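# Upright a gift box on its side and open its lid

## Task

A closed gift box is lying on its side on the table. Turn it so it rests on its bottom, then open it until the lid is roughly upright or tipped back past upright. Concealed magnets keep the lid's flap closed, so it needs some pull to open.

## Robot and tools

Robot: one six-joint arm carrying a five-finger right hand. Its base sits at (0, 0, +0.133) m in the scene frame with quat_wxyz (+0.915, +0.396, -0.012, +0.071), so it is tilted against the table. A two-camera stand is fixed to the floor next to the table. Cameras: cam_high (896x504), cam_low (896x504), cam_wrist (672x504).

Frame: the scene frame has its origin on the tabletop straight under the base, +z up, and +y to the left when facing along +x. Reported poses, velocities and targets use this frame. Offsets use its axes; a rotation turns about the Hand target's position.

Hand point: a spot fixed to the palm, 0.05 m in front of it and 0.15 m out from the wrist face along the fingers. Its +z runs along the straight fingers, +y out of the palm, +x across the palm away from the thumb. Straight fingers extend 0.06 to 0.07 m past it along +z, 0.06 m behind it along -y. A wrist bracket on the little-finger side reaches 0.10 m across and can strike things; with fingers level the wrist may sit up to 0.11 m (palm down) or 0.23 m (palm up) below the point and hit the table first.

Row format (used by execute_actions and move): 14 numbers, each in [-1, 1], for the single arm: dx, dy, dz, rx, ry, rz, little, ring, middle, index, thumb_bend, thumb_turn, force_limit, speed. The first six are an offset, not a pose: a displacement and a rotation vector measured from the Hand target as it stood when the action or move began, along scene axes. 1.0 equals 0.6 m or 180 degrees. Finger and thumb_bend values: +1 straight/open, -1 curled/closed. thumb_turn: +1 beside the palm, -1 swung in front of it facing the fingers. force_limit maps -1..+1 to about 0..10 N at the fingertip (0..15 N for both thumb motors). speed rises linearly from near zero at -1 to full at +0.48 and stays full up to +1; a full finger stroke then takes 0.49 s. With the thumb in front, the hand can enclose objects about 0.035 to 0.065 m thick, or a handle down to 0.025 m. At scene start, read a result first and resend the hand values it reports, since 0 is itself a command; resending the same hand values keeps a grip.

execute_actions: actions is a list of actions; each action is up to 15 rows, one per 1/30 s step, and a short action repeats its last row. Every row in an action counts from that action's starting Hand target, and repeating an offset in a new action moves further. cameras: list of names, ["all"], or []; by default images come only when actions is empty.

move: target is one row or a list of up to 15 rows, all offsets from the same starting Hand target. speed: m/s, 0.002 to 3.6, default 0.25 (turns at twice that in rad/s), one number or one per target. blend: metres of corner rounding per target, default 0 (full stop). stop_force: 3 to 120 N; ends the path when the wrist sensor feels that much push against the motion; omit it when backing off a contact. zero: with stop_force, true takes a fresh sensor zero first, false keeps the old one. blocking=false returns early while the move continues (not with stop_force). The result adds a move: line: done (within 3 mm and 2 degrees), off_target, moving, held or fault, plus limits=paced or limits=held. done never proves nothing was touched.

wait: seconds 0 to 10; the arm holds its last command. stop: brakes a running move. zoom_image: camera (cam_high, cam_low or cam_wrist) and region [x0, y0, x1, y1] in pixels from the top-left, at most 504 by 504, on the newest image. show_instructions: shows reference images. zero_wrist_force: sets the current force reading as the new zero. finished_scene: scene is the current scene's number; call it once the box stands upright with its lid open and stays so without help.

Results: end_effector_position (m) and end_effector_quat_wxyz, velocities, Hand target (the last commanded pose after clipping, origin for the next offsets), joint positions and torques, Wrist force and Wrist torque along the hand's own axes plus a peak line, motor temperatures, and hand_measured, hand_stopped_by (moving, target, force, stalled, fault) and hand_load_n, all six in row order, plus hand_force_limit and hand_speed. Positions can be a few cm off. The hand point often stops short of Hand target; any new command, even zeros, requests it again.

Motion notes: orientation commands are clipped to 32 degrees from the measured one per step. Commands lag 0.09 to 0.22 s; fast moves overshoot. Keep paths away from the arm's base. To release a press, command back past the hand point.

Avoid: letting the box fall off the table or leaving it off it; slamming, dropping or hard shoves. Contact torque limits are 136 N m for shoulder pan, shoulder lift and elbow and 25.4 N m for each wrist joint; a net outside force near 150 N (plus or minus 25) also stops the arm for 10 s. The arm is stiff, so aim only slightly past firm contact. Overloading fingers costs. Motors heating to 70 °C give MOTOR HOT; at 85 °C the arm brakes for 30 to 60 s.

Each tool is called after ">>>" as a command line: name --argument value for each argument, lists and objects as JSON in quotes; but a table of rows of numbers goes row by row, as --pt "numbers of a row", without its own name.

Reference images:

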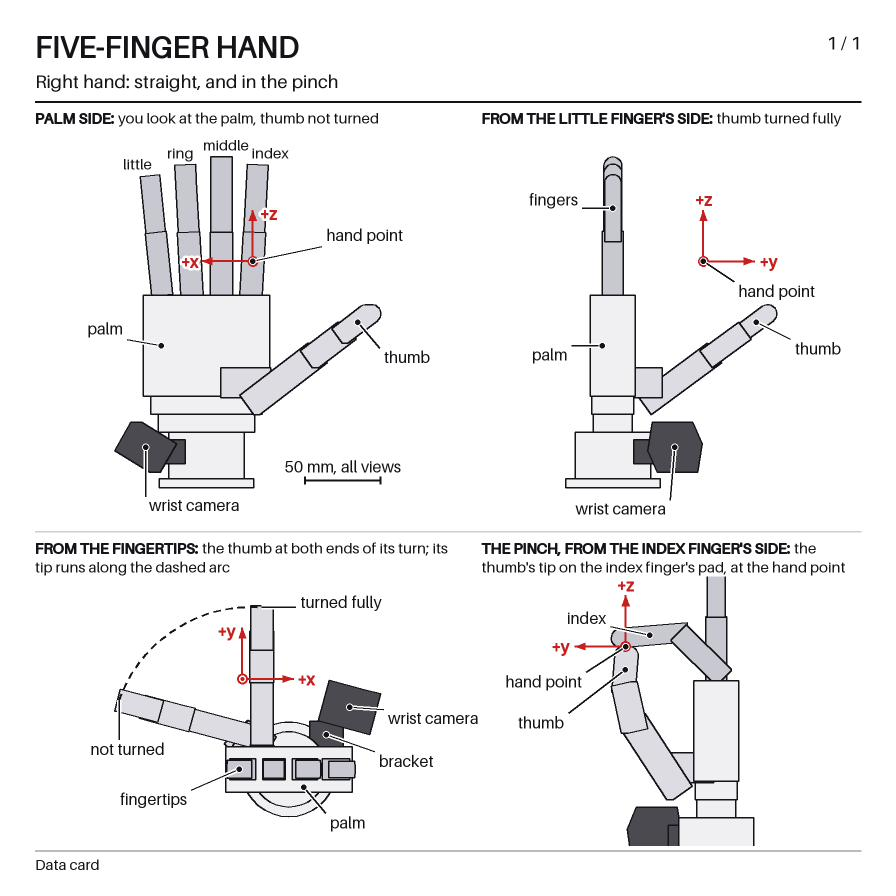

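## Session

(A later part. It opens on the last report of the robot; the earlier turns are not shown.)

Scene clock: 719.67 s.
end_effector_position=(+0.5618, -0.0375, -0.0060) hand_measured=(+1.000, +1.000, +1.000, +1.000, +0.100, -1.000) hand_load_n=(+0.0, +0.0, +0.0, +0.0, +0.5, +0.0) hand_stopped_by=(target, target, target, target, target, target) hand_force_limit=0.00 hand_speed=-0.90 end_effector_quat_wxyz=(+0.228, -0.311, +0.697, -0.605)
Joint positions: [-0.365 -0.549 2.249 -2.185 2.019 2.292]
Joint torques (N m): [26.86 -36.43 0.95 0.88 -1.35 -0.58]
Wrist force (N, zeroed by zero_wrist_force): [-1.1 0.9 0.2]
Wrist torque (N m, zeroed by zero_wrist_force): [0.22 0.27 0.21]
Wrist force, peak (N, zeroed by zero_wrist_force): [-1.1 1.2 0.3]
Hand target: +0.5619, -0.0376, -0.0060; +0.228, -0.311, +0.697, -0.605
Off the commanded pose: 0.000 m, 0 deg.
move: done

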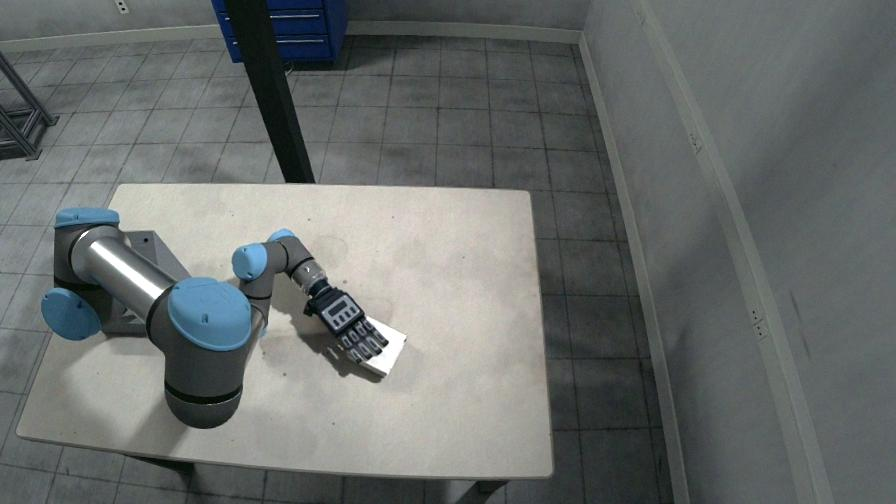

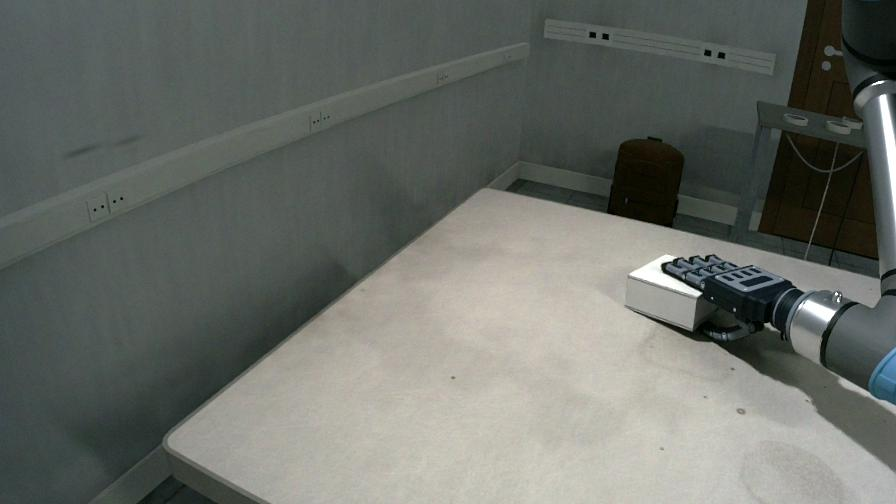

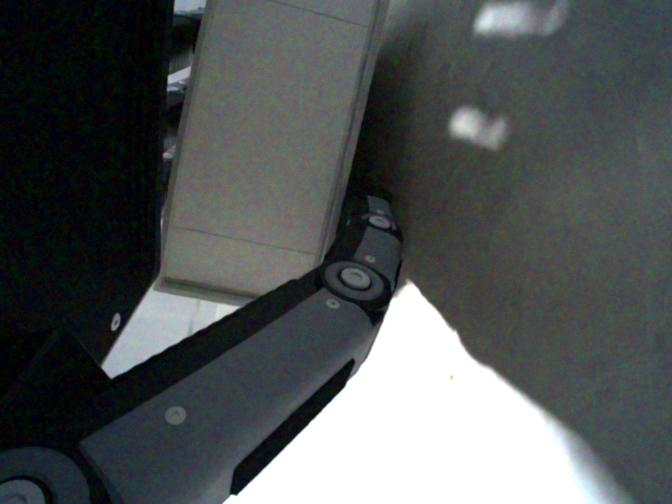

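>>> move --pt "0.0098 -0.0046 0.0442 0.0423 0.0906 0 1 1 1 1 0.1 -1 0.0 -0.9" --pt "-0.0009 0.0004 0.0505 0.0423 0.0906 0 1 1 1 1 0.1 -1 0.0 -0.9" --speed '[0.08, 0.02]' --cameras '["all"]'

>>> zoom_image --camera "cam_low" --region '[580, 190, 780, 340]'

>>> zoom_image --camera "cam_wrist" --region '[100, 0, 500, 380]'

Scene clock: 778.00 s.
end_effector_position=(+0.5612, -0.0373, +0.0243) hand_measured=(+1.000, +1.000, +1.000, +1.000, +0.100, -1.000) hand_load_n=(+0.0, +0.0, +0.0, +0.0, +0.0, +0.0) hand_stopped_by=(target, target, target, target, target, target) hand_force_limit=0.00 hand_speed=-0.90 end_effector_quat_wxyz=(+0.147, -0.378, +0.760, -0.507)
Joint positions: [-0.202 -0.799 2.159 -1.656 2.398 2.247]
Joint torques (N m): [23.62 -28.92 -6.71 0.09 -2.36 -0.51]
Wrist force (N, zeroed by zero_wrist_force): [-1.1 0.3 0.5]
Wrist torque (N m, zeroed by zero_wrist_force): [0.14 0.21 0.15]
Wrist force, peak (N, zeroed by zero_wrist_force): [-0.7 1.4 0.4]
Hand target: +0.5613, -0.0373, +0.0243; +0.147, -0.378, +0.760, -0.507
Off the commanded pose: 0.000 m, 0 deg.
move: done

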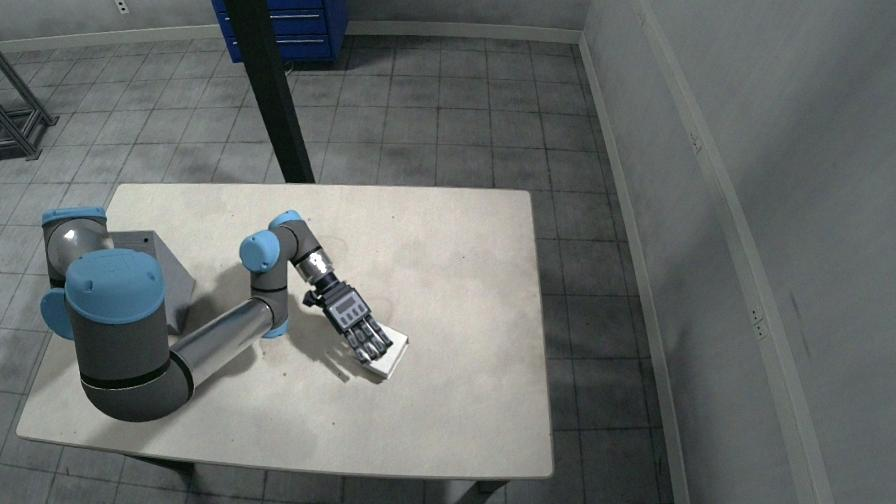

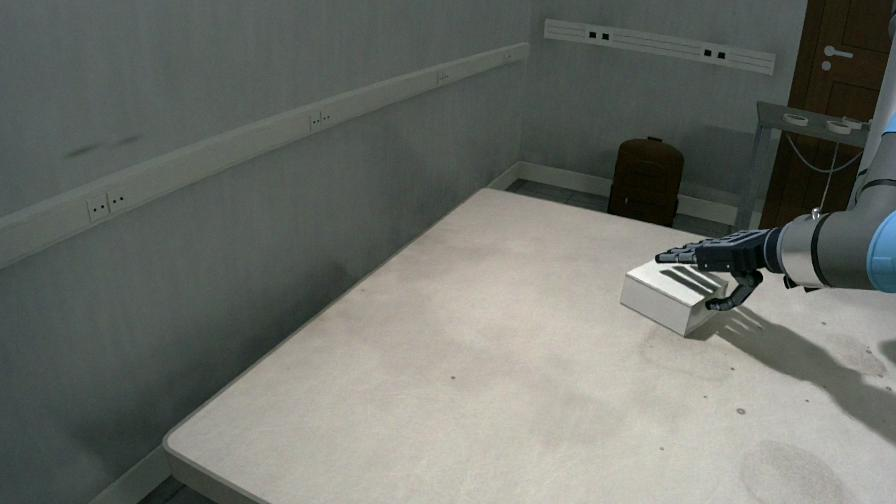

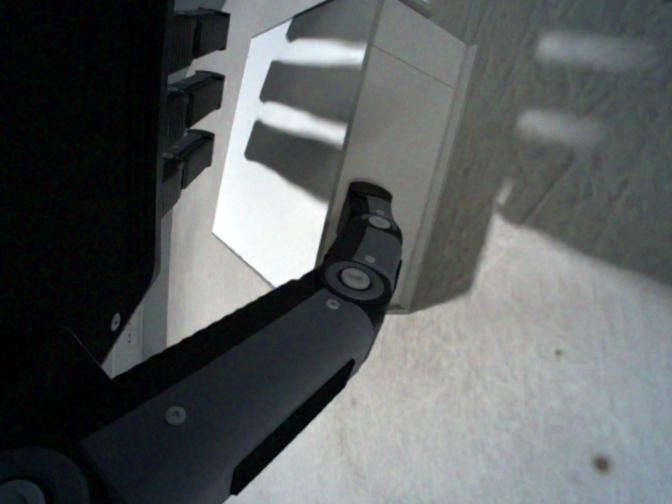

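Scaled by 2.520 from the camera's 896x504 image, which has a finer 1280x720 frame.

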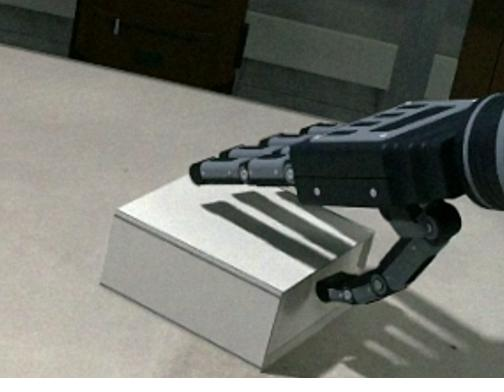

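Scaled by 1.260 from the camera's 672x504 image, which has a finer 960x720 frame.

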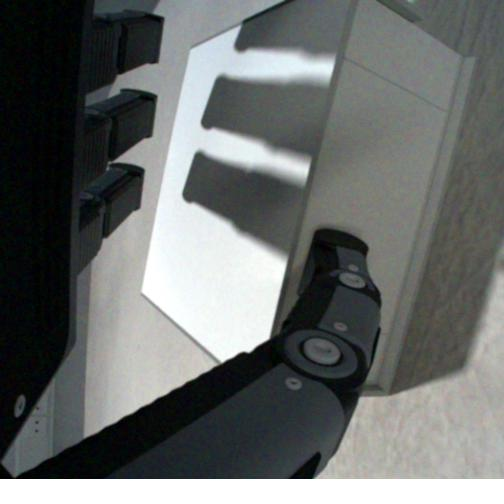

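>>> move --pt "-0.06 0.028 0.0 0 0 0 1 1 1 1 0.1 -1 0.0 -0.9" --pt "-0.1 0.045 0.25 0 0 0 1 1 1 1 0.1 -1 0.0 -0.9" --speed '[0.1, 0.2]' --blend 0.015 --cameras '["all"]'

>>> zoom_image --camera "cam_low" --region '[580, 220, 760, 360]'

>>> zoom_image --camera "cam_high" --region '[320, 290, 440, 400]'

Scene clock: 787.80 s.
end_effector_position=(+0.5014, -0.0104, +0.1742) hand_measured=(+1.000, +1.000, +1.000, +1.000, +0.100, -1.000) hand_load_n=(+0.0, +0.0, +0.0, +0.0, +0.0, +0.0) hand_stopped_by=(target, target, target, target, target, target) hand_force_limit=0.00 hand_speed=-0.90 end_effector_quat_wxyz=(+0.147, -0.378, +0.760, -0.507)
Joint positions: [0.129 -1.025 2.245 -1.706 2.706 2.021]
Joint torques (N m): [28.82 -26.61 -0.47 0.85 -0.59 -0.03]
Wrist force (N, zeroed by zero_wrist_force): [-0.9 0.5 0.3]
Wrist torque (N m, zeroed by zero_wrist_force): [0.16 0.20 0.08]
Wrist force, peak (N, zeroed by zero_wrist_force): [-1.2 2.1 0.3]
Hand target: +0.5013, -0.0103, +0.1743; +0.147, -0.378, +0.760, -0.507
Off the commanded pose: 0.000 m, 0 deg.
move: done

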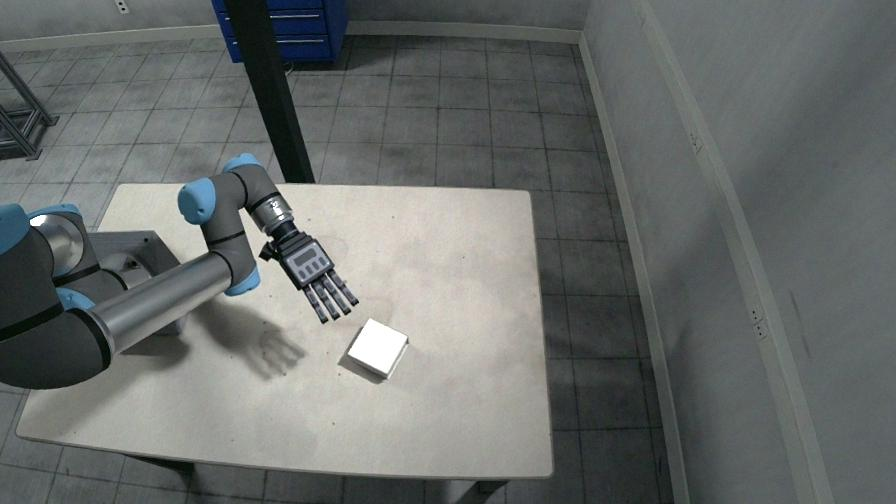

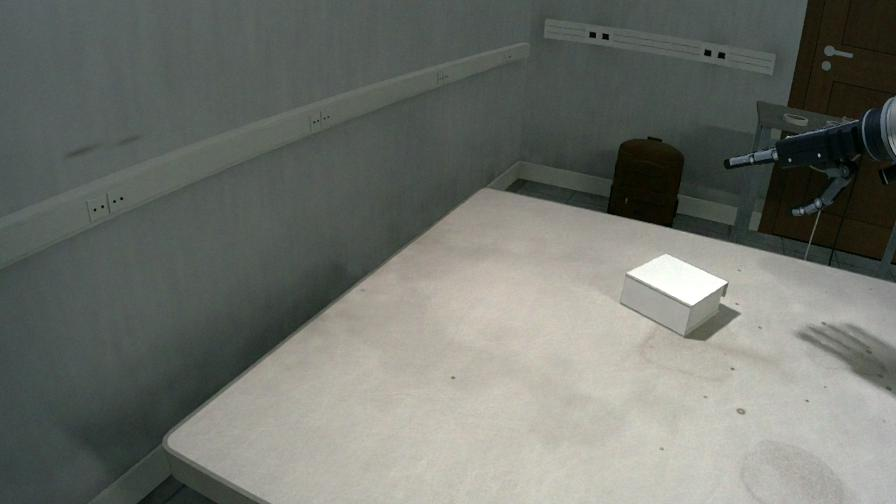

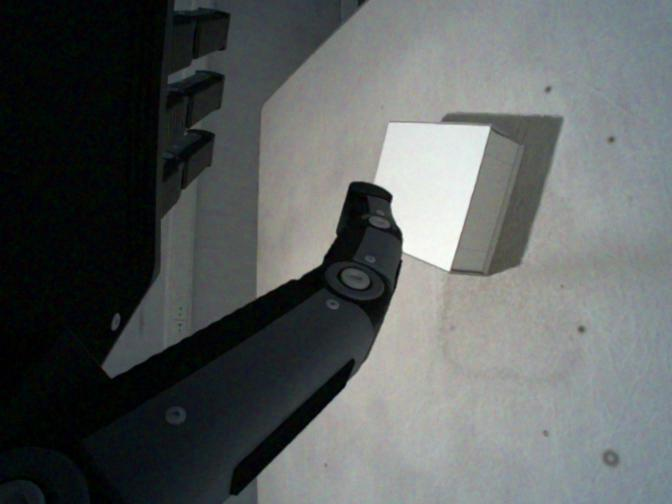

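Scaled by 2.800 from the camera's 896x504 image, which has a finer 1280x720 frame.

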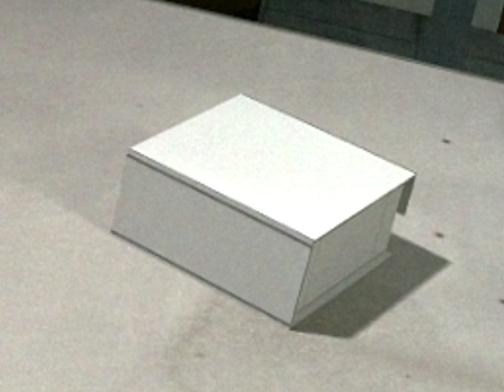

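Scaled by 4.200 from the camera's 896x504 image, which has a finer 1280x720 frame.

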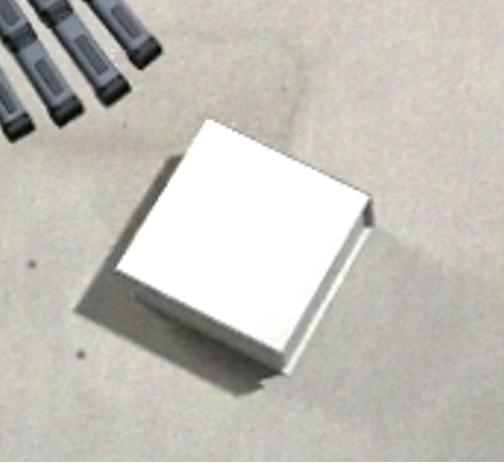

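>>> move --pt "-0.0688 -0.1995 0.0428 0.0237 0.0322 0.2959 1 1 1 1 1 1 0.0 -0.2" --pt "-0.0045 -0.3748 -0.0905 0.0473 0.0643 0.5918 1 1 1 1 1 1 0.0 -0.2" --speed 0.3 --blend 0.05 --cameras '["all"]'

>>> zoom_image --camera "cam_high" --region '[250, 280, 450, 450]'

>>> zoom_image --camera "cam_low" --region '[580, 180, 780, 360]'

Scene clock: 862.40 s.
end_effector_position=(+0.4986, -0.2352, +0.1200) hand_measured=(+1.000, +1.000, +1.000, +1.000, +1.000, +1.000) hand_load_n=(+0.0, +0.0, +0.0, +0.0, +0.0, +0.0) hand_stopped_by=(target, target, target, target, target, target) hand_force_limit=0.00 hand_speed=-0.20 end_effector_quat_wxyz=(-0.451, +0.866, -0.193, +0.101)
Joint positions: [-0.753 -1.187 1.438 1.045 1.272 1.279]
Joint torques (N m): [35.93 -33.48 -12.43 3.78 -2.98 -0.83]
Wrist force (N, zeroed by zero_wrist_force): [-1.1 0.8 0.0]
Wrist torque (N m, zeroed by zero_wrist_force): [0.22 0.23 0.06]
Wrist force, peak (N, zeroed by zero_wrist_force): [-1.5 0.7 0.0]
Hand target: +0.4986, -0.2352, +0.1200; -0.451, +0.866, -0.193, +0.101
Off the commanded pose: 0.000 m, 0 deg.
move: done

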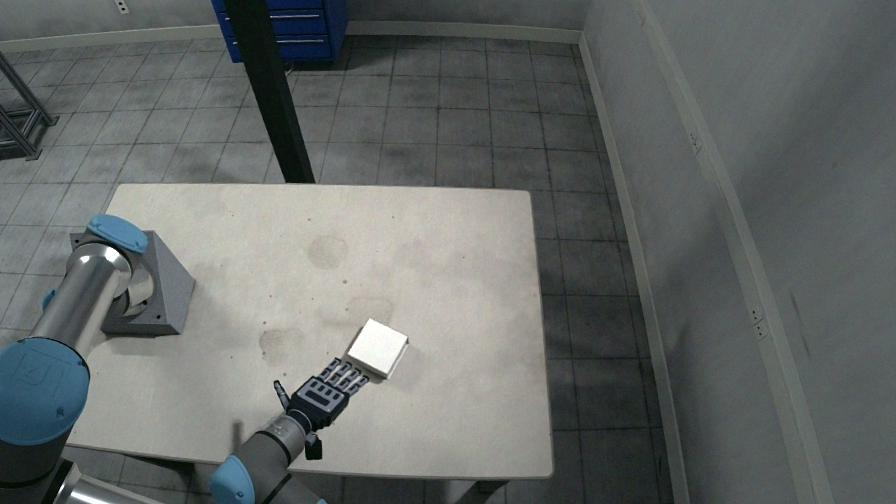

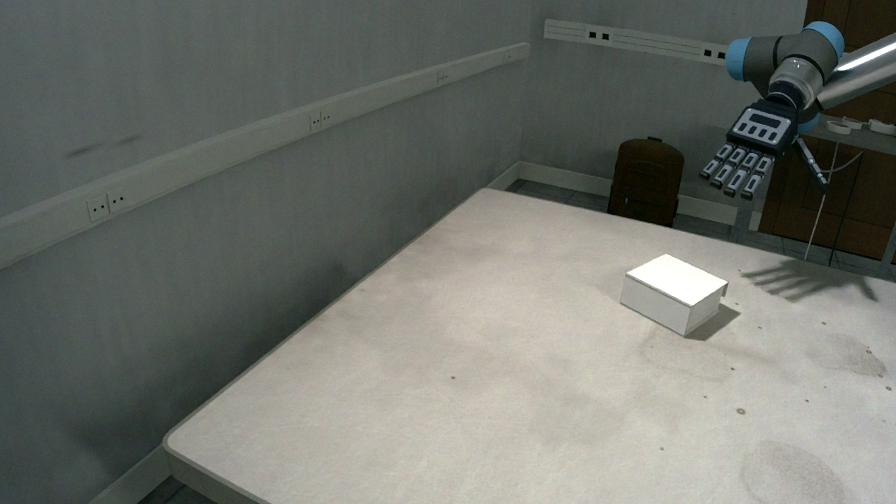

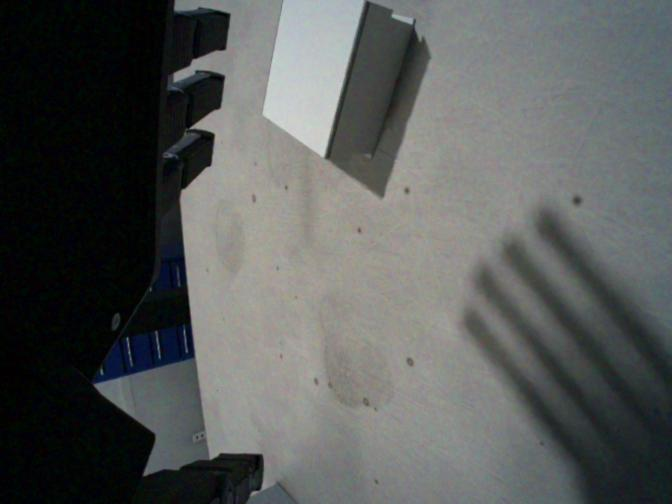

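Scaled by 2.520 from the camera's 896x504 image, which has a finer 1280x720 frame.

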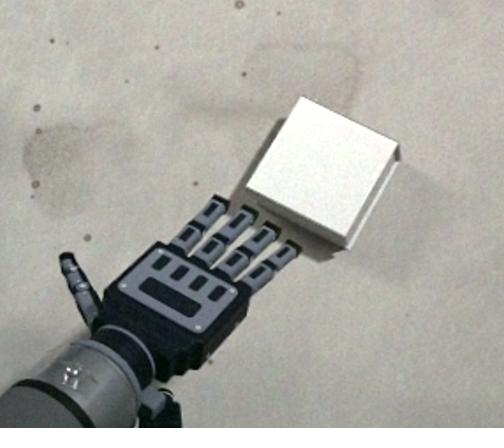

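Scaled by 2.520 from the camera's 896x504 image, which has a finer 1280x720 frame.

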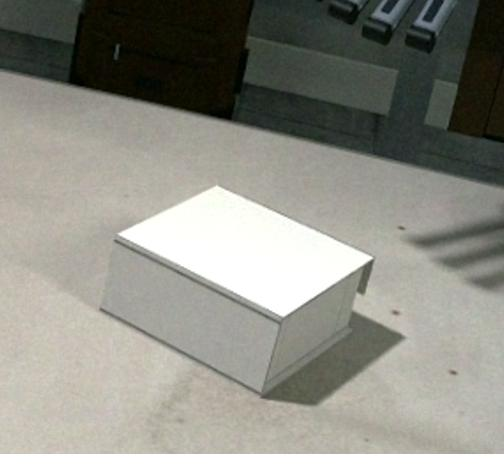

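>>> zoom_image --camera "cam_wrist" --region '[240, 0, 450, 200]'

Scaled by 2.400 from the camera's 672x504 image, which has a finer 960x720 frame.

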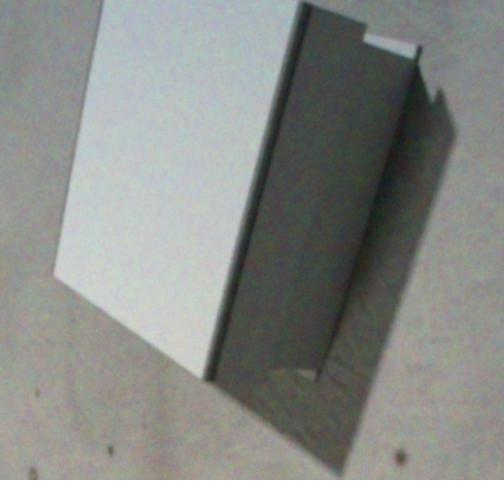

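>>> move --target '[0, 0, -0.15, 0, 0, 0, 1, 1, 1, 1, 1, 1, 0.0, -0.2]' --speed 0.15 --cameras '["all"]'

>>> zoom_image --camera "cam_high" --region '[280, 300, 430, 430]'

>>> zoom_image --camera "cam_wrist" --region '[140, 0, 450, 230]'

>>> zoom_image --camera "cam_low" --region '[600, 180, 800, 340]'

Scene clock: 877.23 s.
end_effector_position=(+0.4987, -0.2353, +0.0300) hand_measured=(+1.000, +1.000, +1.000, +1.000, +1.000, +1.000) hand_load_n=(+0.0, +0.0, +0.0, +0.0, +0.0, -0.5) hand_stopped_by=(target, target, target, target, target, target) hand_force_limit=0.00 hand_speed=-0.20 end_effector_quat_wxyz=(-0.451, +0.866, -0.193, +0.101)
Joint positions: [-0.862 -1.075 1.447 0.959 1.244 1.167]
Joint torques (N m): [32.75 -45.03 0.73 4.47 0.11 1.36]
Wrist force (N, zeroed by zero_wrist_force): [-1.5 0.2 0.2]
Wrist torque (N m, zeroed by zero_wrist_force): [0.12 0.26 0.01]
Wrist force, peak (N, zeroed by zero_wrist_force): [-1.2 1.4 1.0]
Hand target: +0.4986, -0.2352, +0.0300; -0.451, +0.866, -0.193, +0.101
Off the commanded pose: 0.000 m, 0 deg.
move: done

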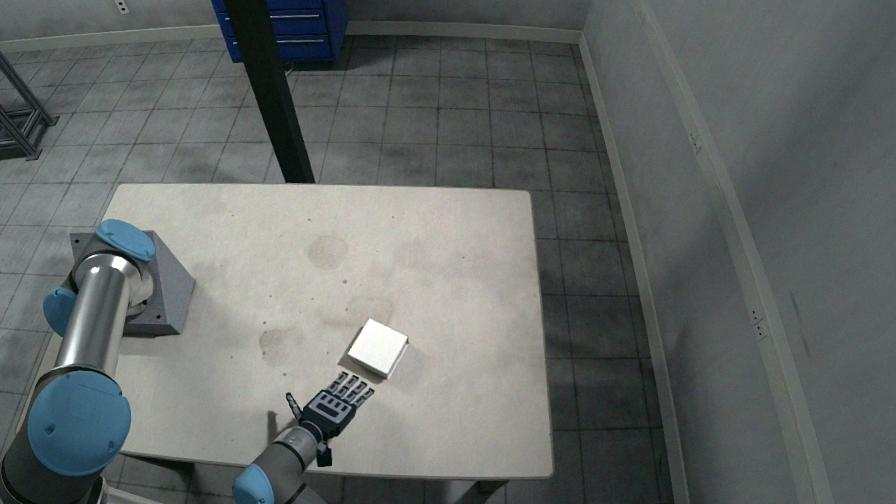

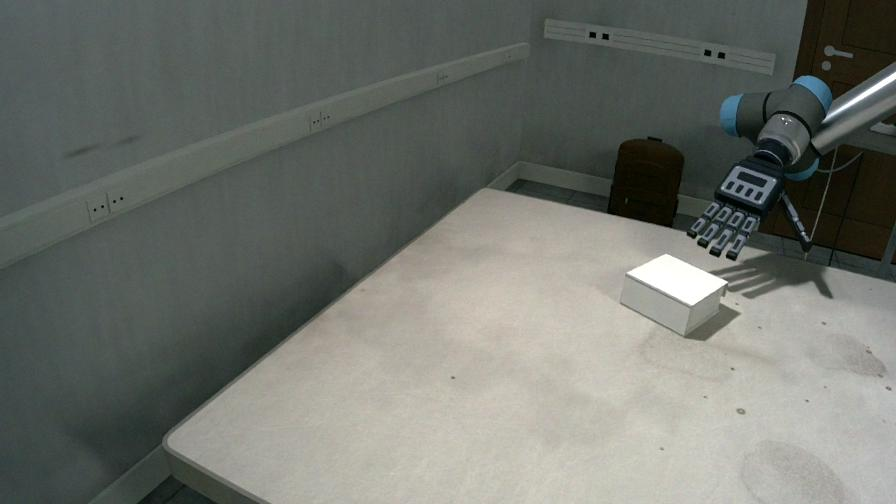

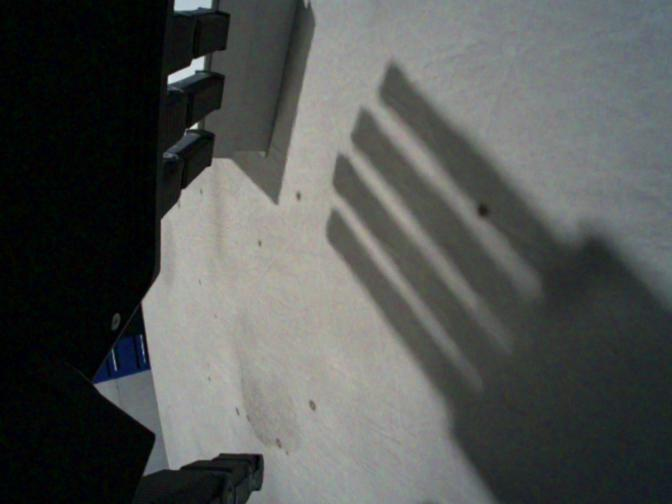

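Scaled by 3.360 from the camera's 896x504 image, which has a finer 1280x720 frame.

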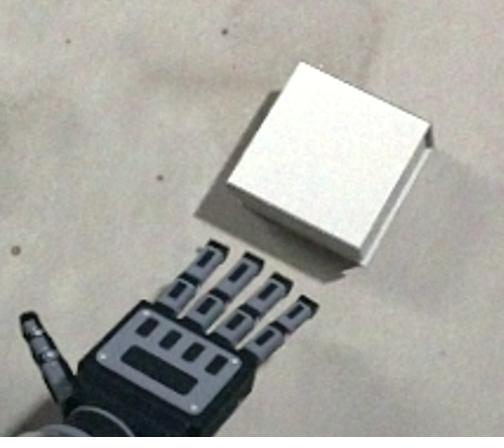

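Scaled by 1.626 from the camera's 672x504 image, which has a finer 960x720 frame.

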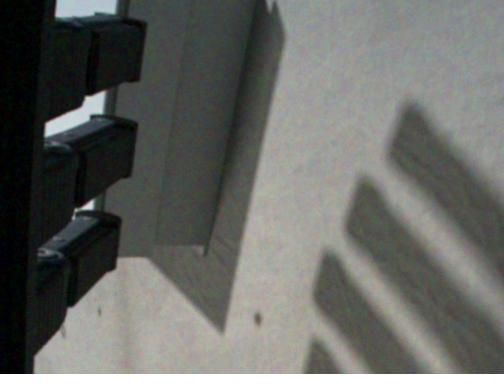

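Scaled by 2.520 from the camera's 896x504 image, which has a finer 1280x720 frame.

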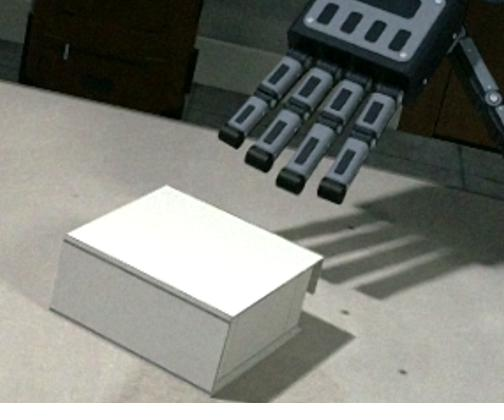

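>>> move --target '[0, 0, -0.0333, 0, 0, 0, 1, 1, 1, 1, 1, 1, 0.0, -0.2]' --speed 0.1

>>> move --target '[0, 0, -0.0667, 0, 0, 0, 1, 1, 1, 1, 1, 1, 0.0, -0.2]' --speed 0.012 --stop_force 3 --cameras '["all"]'

>>> zoom_image --camera "cam_high" --region '[280, 300, 430, 430]'

>>> zoom_image --camera "cam_wrist" --region '[140, 0, 450, 230]'

>>> zoom_image --camera "cam_low" --region '[600, 180, 800, 340]'

Scene clock: 885.13 s.
end_effector_position=(+0.4987, -0.2353, +0.0098) hand_measured=(+1.000, +1.000, +1.000, +1.000, +1.000, +1.000) hand_load_n=(+0.0, +0.0, +0.0, +0.0, +0.0, +0.0) hand_stopped_by=(target, target, target, target, target, target) hand_force_limit=0.00 hand_speed=-0.20 end_effector_quat_wxyz=(-0.451, +0.866, -0.193, +0.101)
Joint positions: [-0.884 -1.046 1.441 0.943 1.239 1.144]
Joint torques (N m): [36.27 -49.78 -3.31 3.92 -1.71 1.51]
Wrist force (N, zeroed by zero_wrist_force): [-1.0 0.2 -0.2]
Wrist torque (N m, zeroed by zero_wrist_force): [0.16 0.19 0.16]
Wrist force, peak (N, zeroed by zero_wrist_force): [-1.4 0.6 0.1]
Hand target: +0.4986, -0.2352, +0.0100; -0.451, +0.866, -0.193, +0.101
Off the commanded pose: 0.000 m, 0 deg.
move: done

Scene clock: 888.90 s.
end_effector_position=(+0.4986, -0.2352, -0.0227) hand_measured=(+1.000, +1.000, +1.000, +1.000, +1.000, +1.000) hand_load_n=(+0.0, +0.0, +0.0, +0.0, +0.0, +0.0) hand_stopped_by=(target, target, target, target, target, target) hand_force_limit=0.00 hand_speed=-0.20 end_effector_quat_wxyz=(-0.451, +0.866, -0.193, +0.101)
Joint positions: [-0.919 -0.996 1.426 0.921 1.232 1.109]
Joint torques (N m): [36.68 -49.94 3.3 3.69 0.75 1.68]
Wrist force (N, zeroed by zero_wrist_force): [-1.6 -3.0 -3.6]
Wrist torque (N m, zeroed by zero_wrist_force): [0.48 0.24 0.04]
Wrist force, peak (N, zeroed by zero_wrist_force): [-1.6 -5.9 -9.5]
Hand target: +0.4986, -0.2352, -0.0227; -0.451, +0.866, -0.193, +0.101 (not the last commanded pose)
Off the commanded pose: 0.007 m, 0 deg.
move: contact

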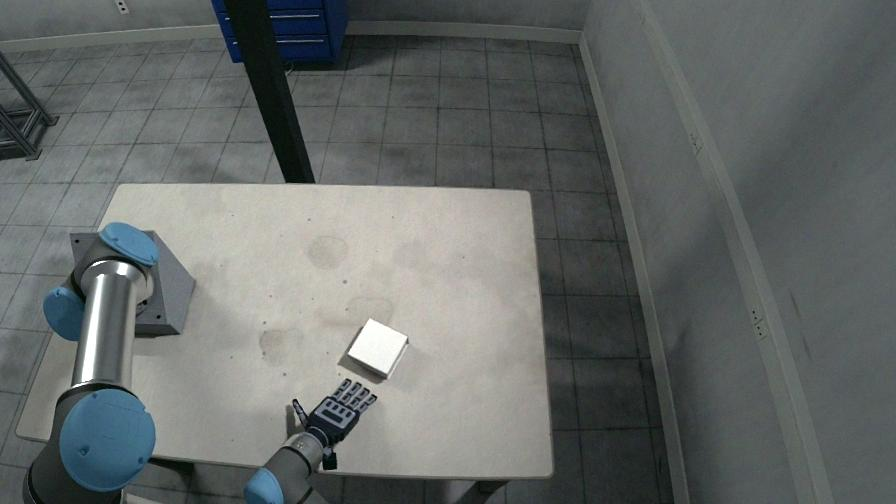

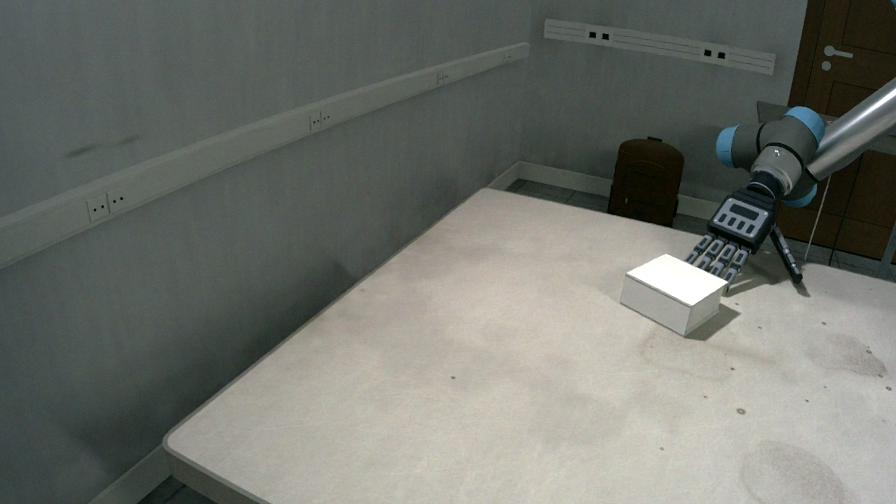

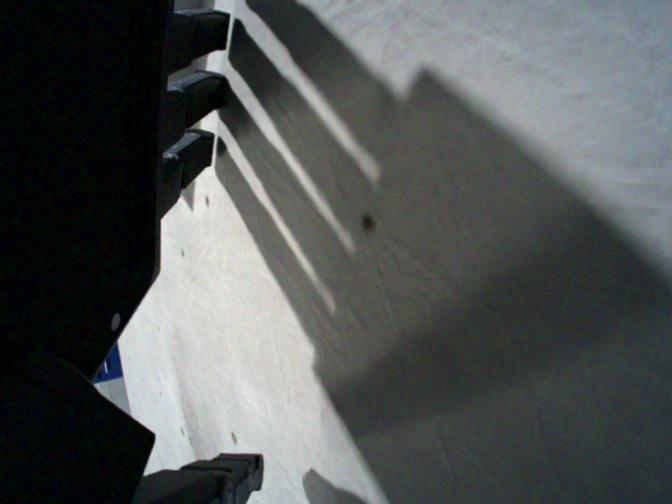

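Scaled by 3.360 from the camera's 896x504 image, which has a finer 1280x720 frame.

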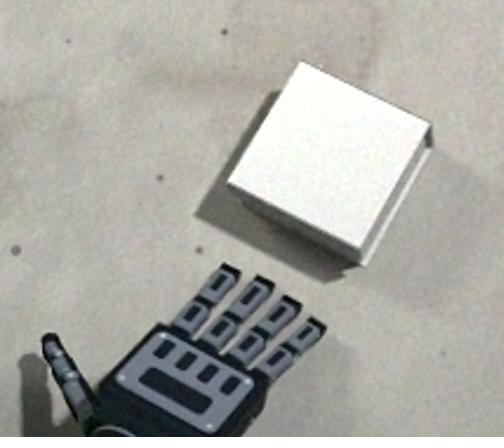

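Scaled by 1.626 from the camera's 672x504 image, which has a finer 960x720 frame.

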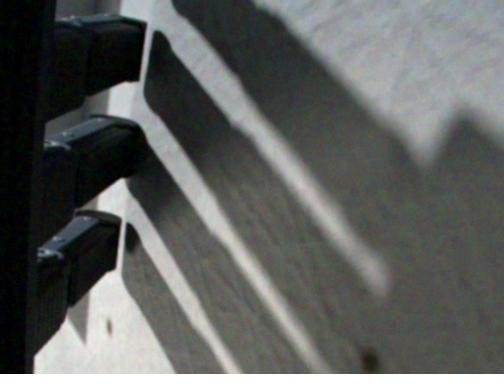

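Scaled by 2.520 from the camera's 896x504 image, which has a finer 1280x720 frame.

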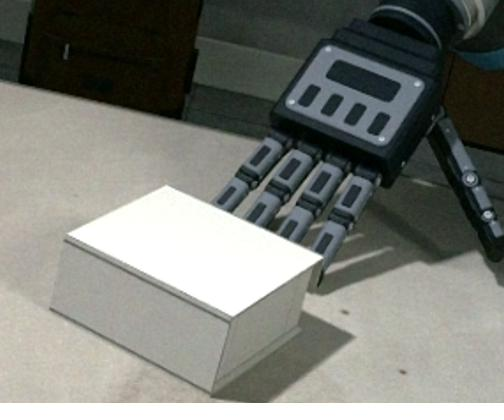

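>>> move --pt "0 0 0.0092 0 0 0 1 1 1 1 1 1 0.0 -0.2" --pt "0.0222 0.0476 0.0092 0 0 0 1 1 1 1 1 1 0.0 -0.2" --speed '[0.03, 0.05]' --cameras '["all"]'

>>> zoom_image --camera "cam_high" --region '[300, 300, 430, 420]'

>>> zoom_image --camera "cam_wrist" --region '[140, 0, 450, 230]'

>>> zoom_image --camera "cam_low" --region '[600, 200, 800, 350]'

Scene clock: 902.33 s.
end_effector_position=(+0.5120, -0.2065, -0.0172) hand_measured=(+1.000, +1.000, +1.000, +1.000, +1.000, +1.000) hand_load_n=(-0.5, +0.0, +0.0, +0.0, +0.5, +0.0) hand_stopped_by=(target, target, target, target, target, target) hand_force_limit=0.00 hand_speed=-0.20 end_effector_quat_wxyz=(-0.451, +0.866, -0.193, +0.101) end_effector_velocity=(-0.002, -0.003, +0.000) end_effector_angular_velocity=(+0.000, +0.001, +0.001)
Joint positions: [-0.864 -0.979 1.44 0.871 1.244 1.165]
Joint velocities: [-0.005 -0.003 -0.001 0.006 0 -0.006]
Joint torques (N m): [26.62 -50.01 -6.66 4.75 -1.57 -1.52]
Wrist force (N, zeroed by zero_wrist_force): [-0.8 0.6 0.1]
Wrist torque (N m, zeroed by zero_wrist_force): [0.17 0.16 0.10]
Wrist force, peak (N, zeroed by zero_wrist_force): [-1.3 -3.0 -3.7]
Hand target: +0.5120, -0.2067, -0.0171; -0.451, +0.866, -0.193, +0.101
Off the commanded pose: 0.000 m, 0 deg.
move: done

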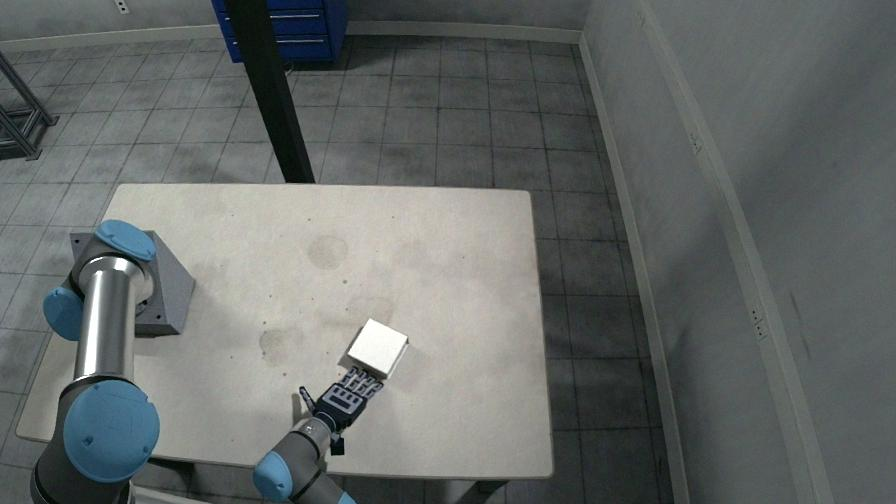

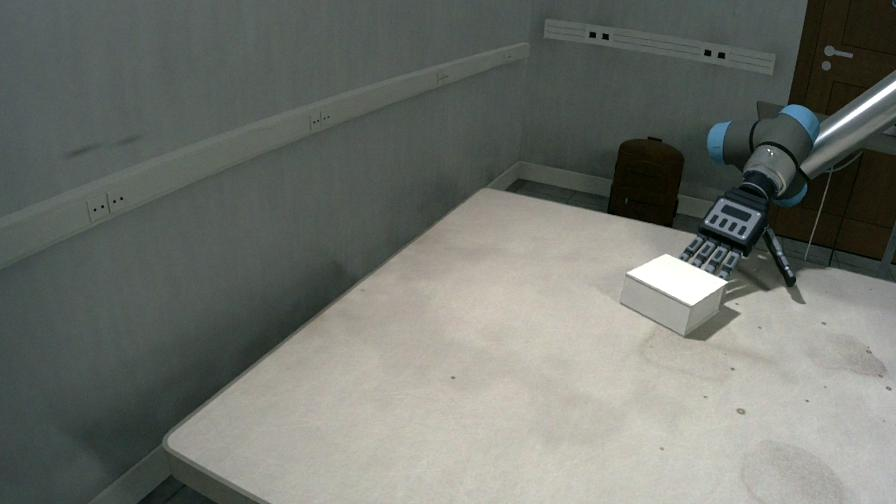

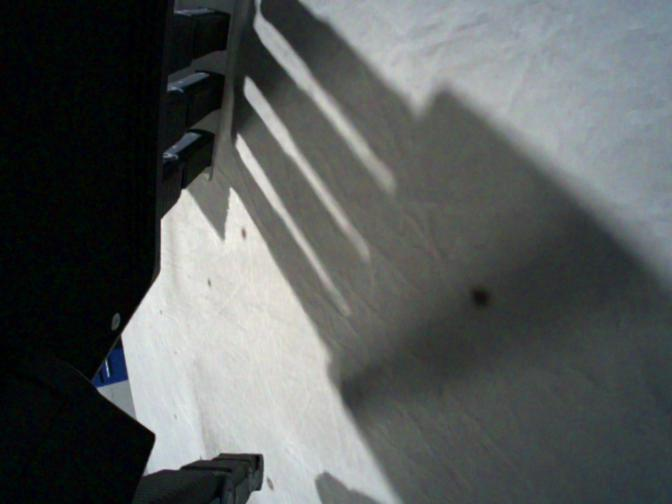

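Scaled by 3.877 from the camera's 896x504 image, which has a finer 1280x720 frame.

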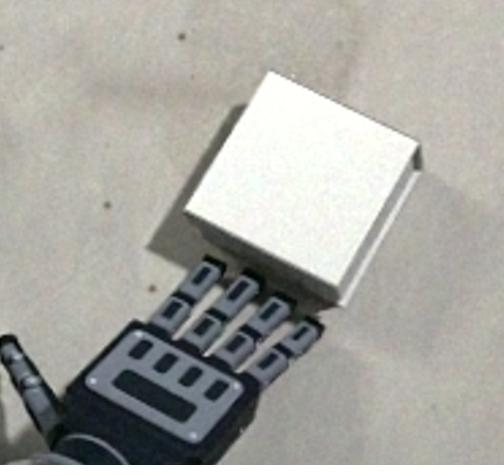

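Scaled by 1.626 from the camera's 672x504 image, which has a finer 960x720 frame.

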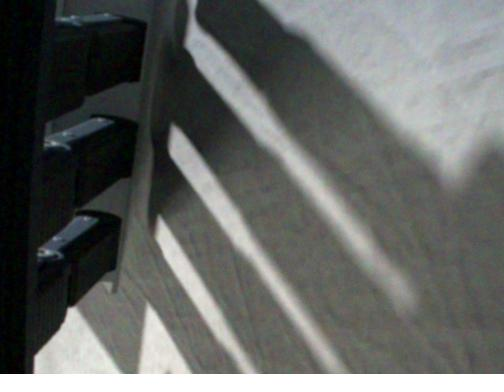

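Scaled by 2.520 from the camera's 896x504 image, which has a finer 1280x720 frame.

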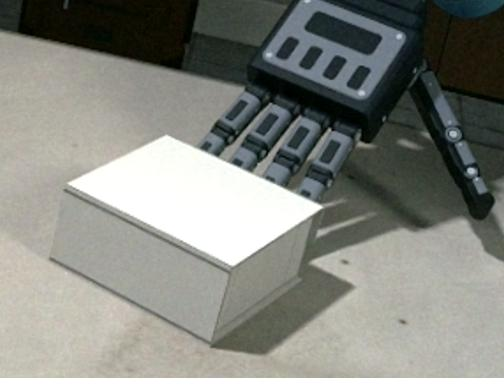

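>>> move --target '[0.0085, 0.0181, 0, 0, 0, 0, 1, 1, 1, 1, 1, 1, 0.0, -0.2]' --speed 0.03 --cameras '["all"]'

>>> zoom_image --camera "cam_high" --region '[320, 305, 420, 395]'

>>> zoom_image --camera "cam_wrist" --region '[140, 0, 340, 200]'

>>> zoom_image --camera "cam_low" --region '[600, 200, 800, 350]'

Scene clock: 909.27 s.
end_effector_position=(+0.5171, -0.1957, -0.0172) hand_measured=(+1.000, +1.000, +1.000, +1.000, +1.000, +1.000) hand_load_n=(+0.0, +0.0, +0.0, +0.0, -0.5, +0.0) hand_stopped_by=(target, target, target, target, target, target) hand_force_limit=0.00 hand_speed=-0.20 end_effector_quat_wxyz=(-0.451, +0.866, -0.193, +0.101)
Joint positions: [-0.845 -0.969 1.442 0.852 1.248 1.184]
Joint torques (N m): [23.99 -49.36 -0.05 3.82 -0.81 -1]
Wrist force (N, zeroed by zero_wrist_force): [-0.9 -0.1 0.1]
Wrist torque (N m, zeroed by zero_wrist_force): [0.08 0.17 0.05]
Wrist force, peak (N, zeroed by zero_wrist_force): [-1.4 0.6 0.1]
Hand target: +0.5171, -0.1958, -0.0171; -0.451, +0.866, -0.193, +0.101
Off the commanded pose: 0.000 m, 0 deg.
move: done

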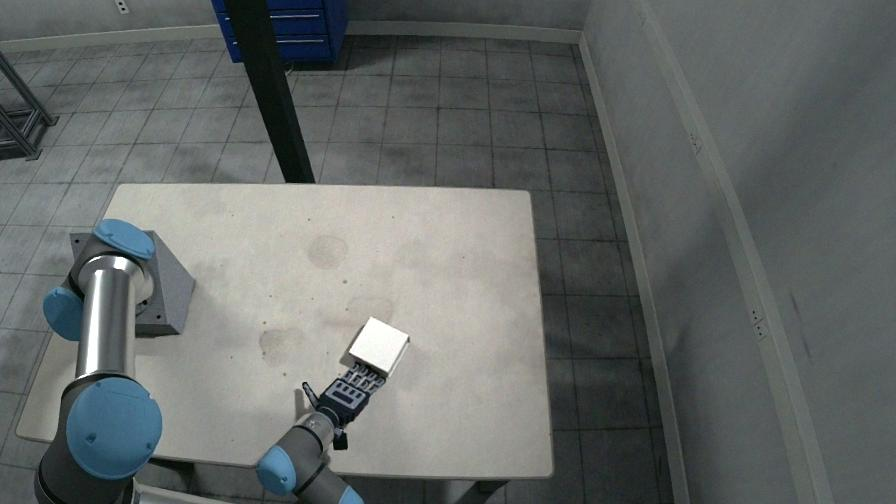

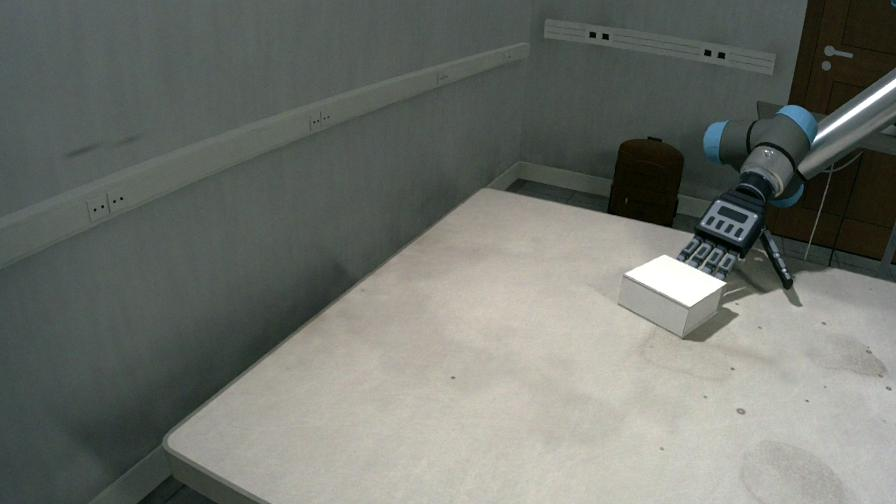

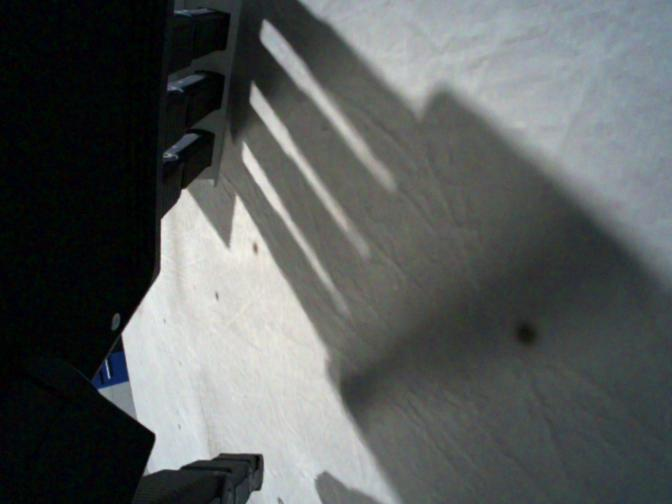

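Scaled by 5.040 from the camera's 896x504 image, which has a finer 1280x720 frame.

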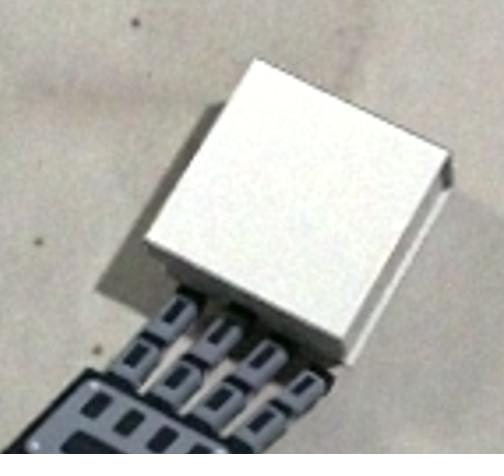

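Scaled by 2.520 from the camera's 672x504 image, which has a finer 960x720 frame.

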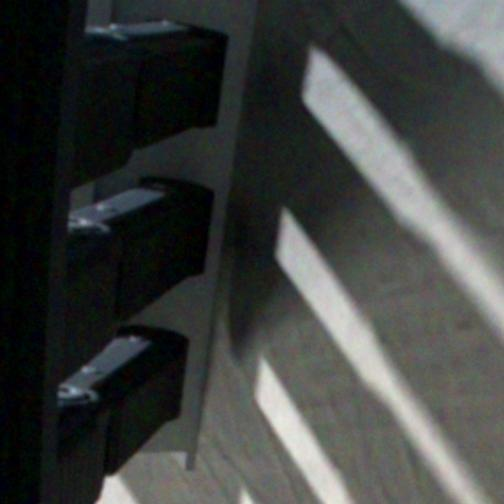

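Scaled by 2.520 from the camera's 896x504 image, which has a finer 1280x720 frame.

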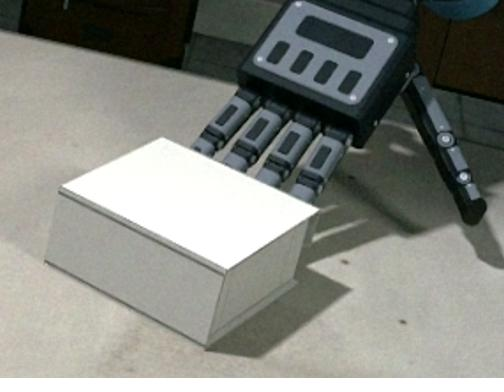

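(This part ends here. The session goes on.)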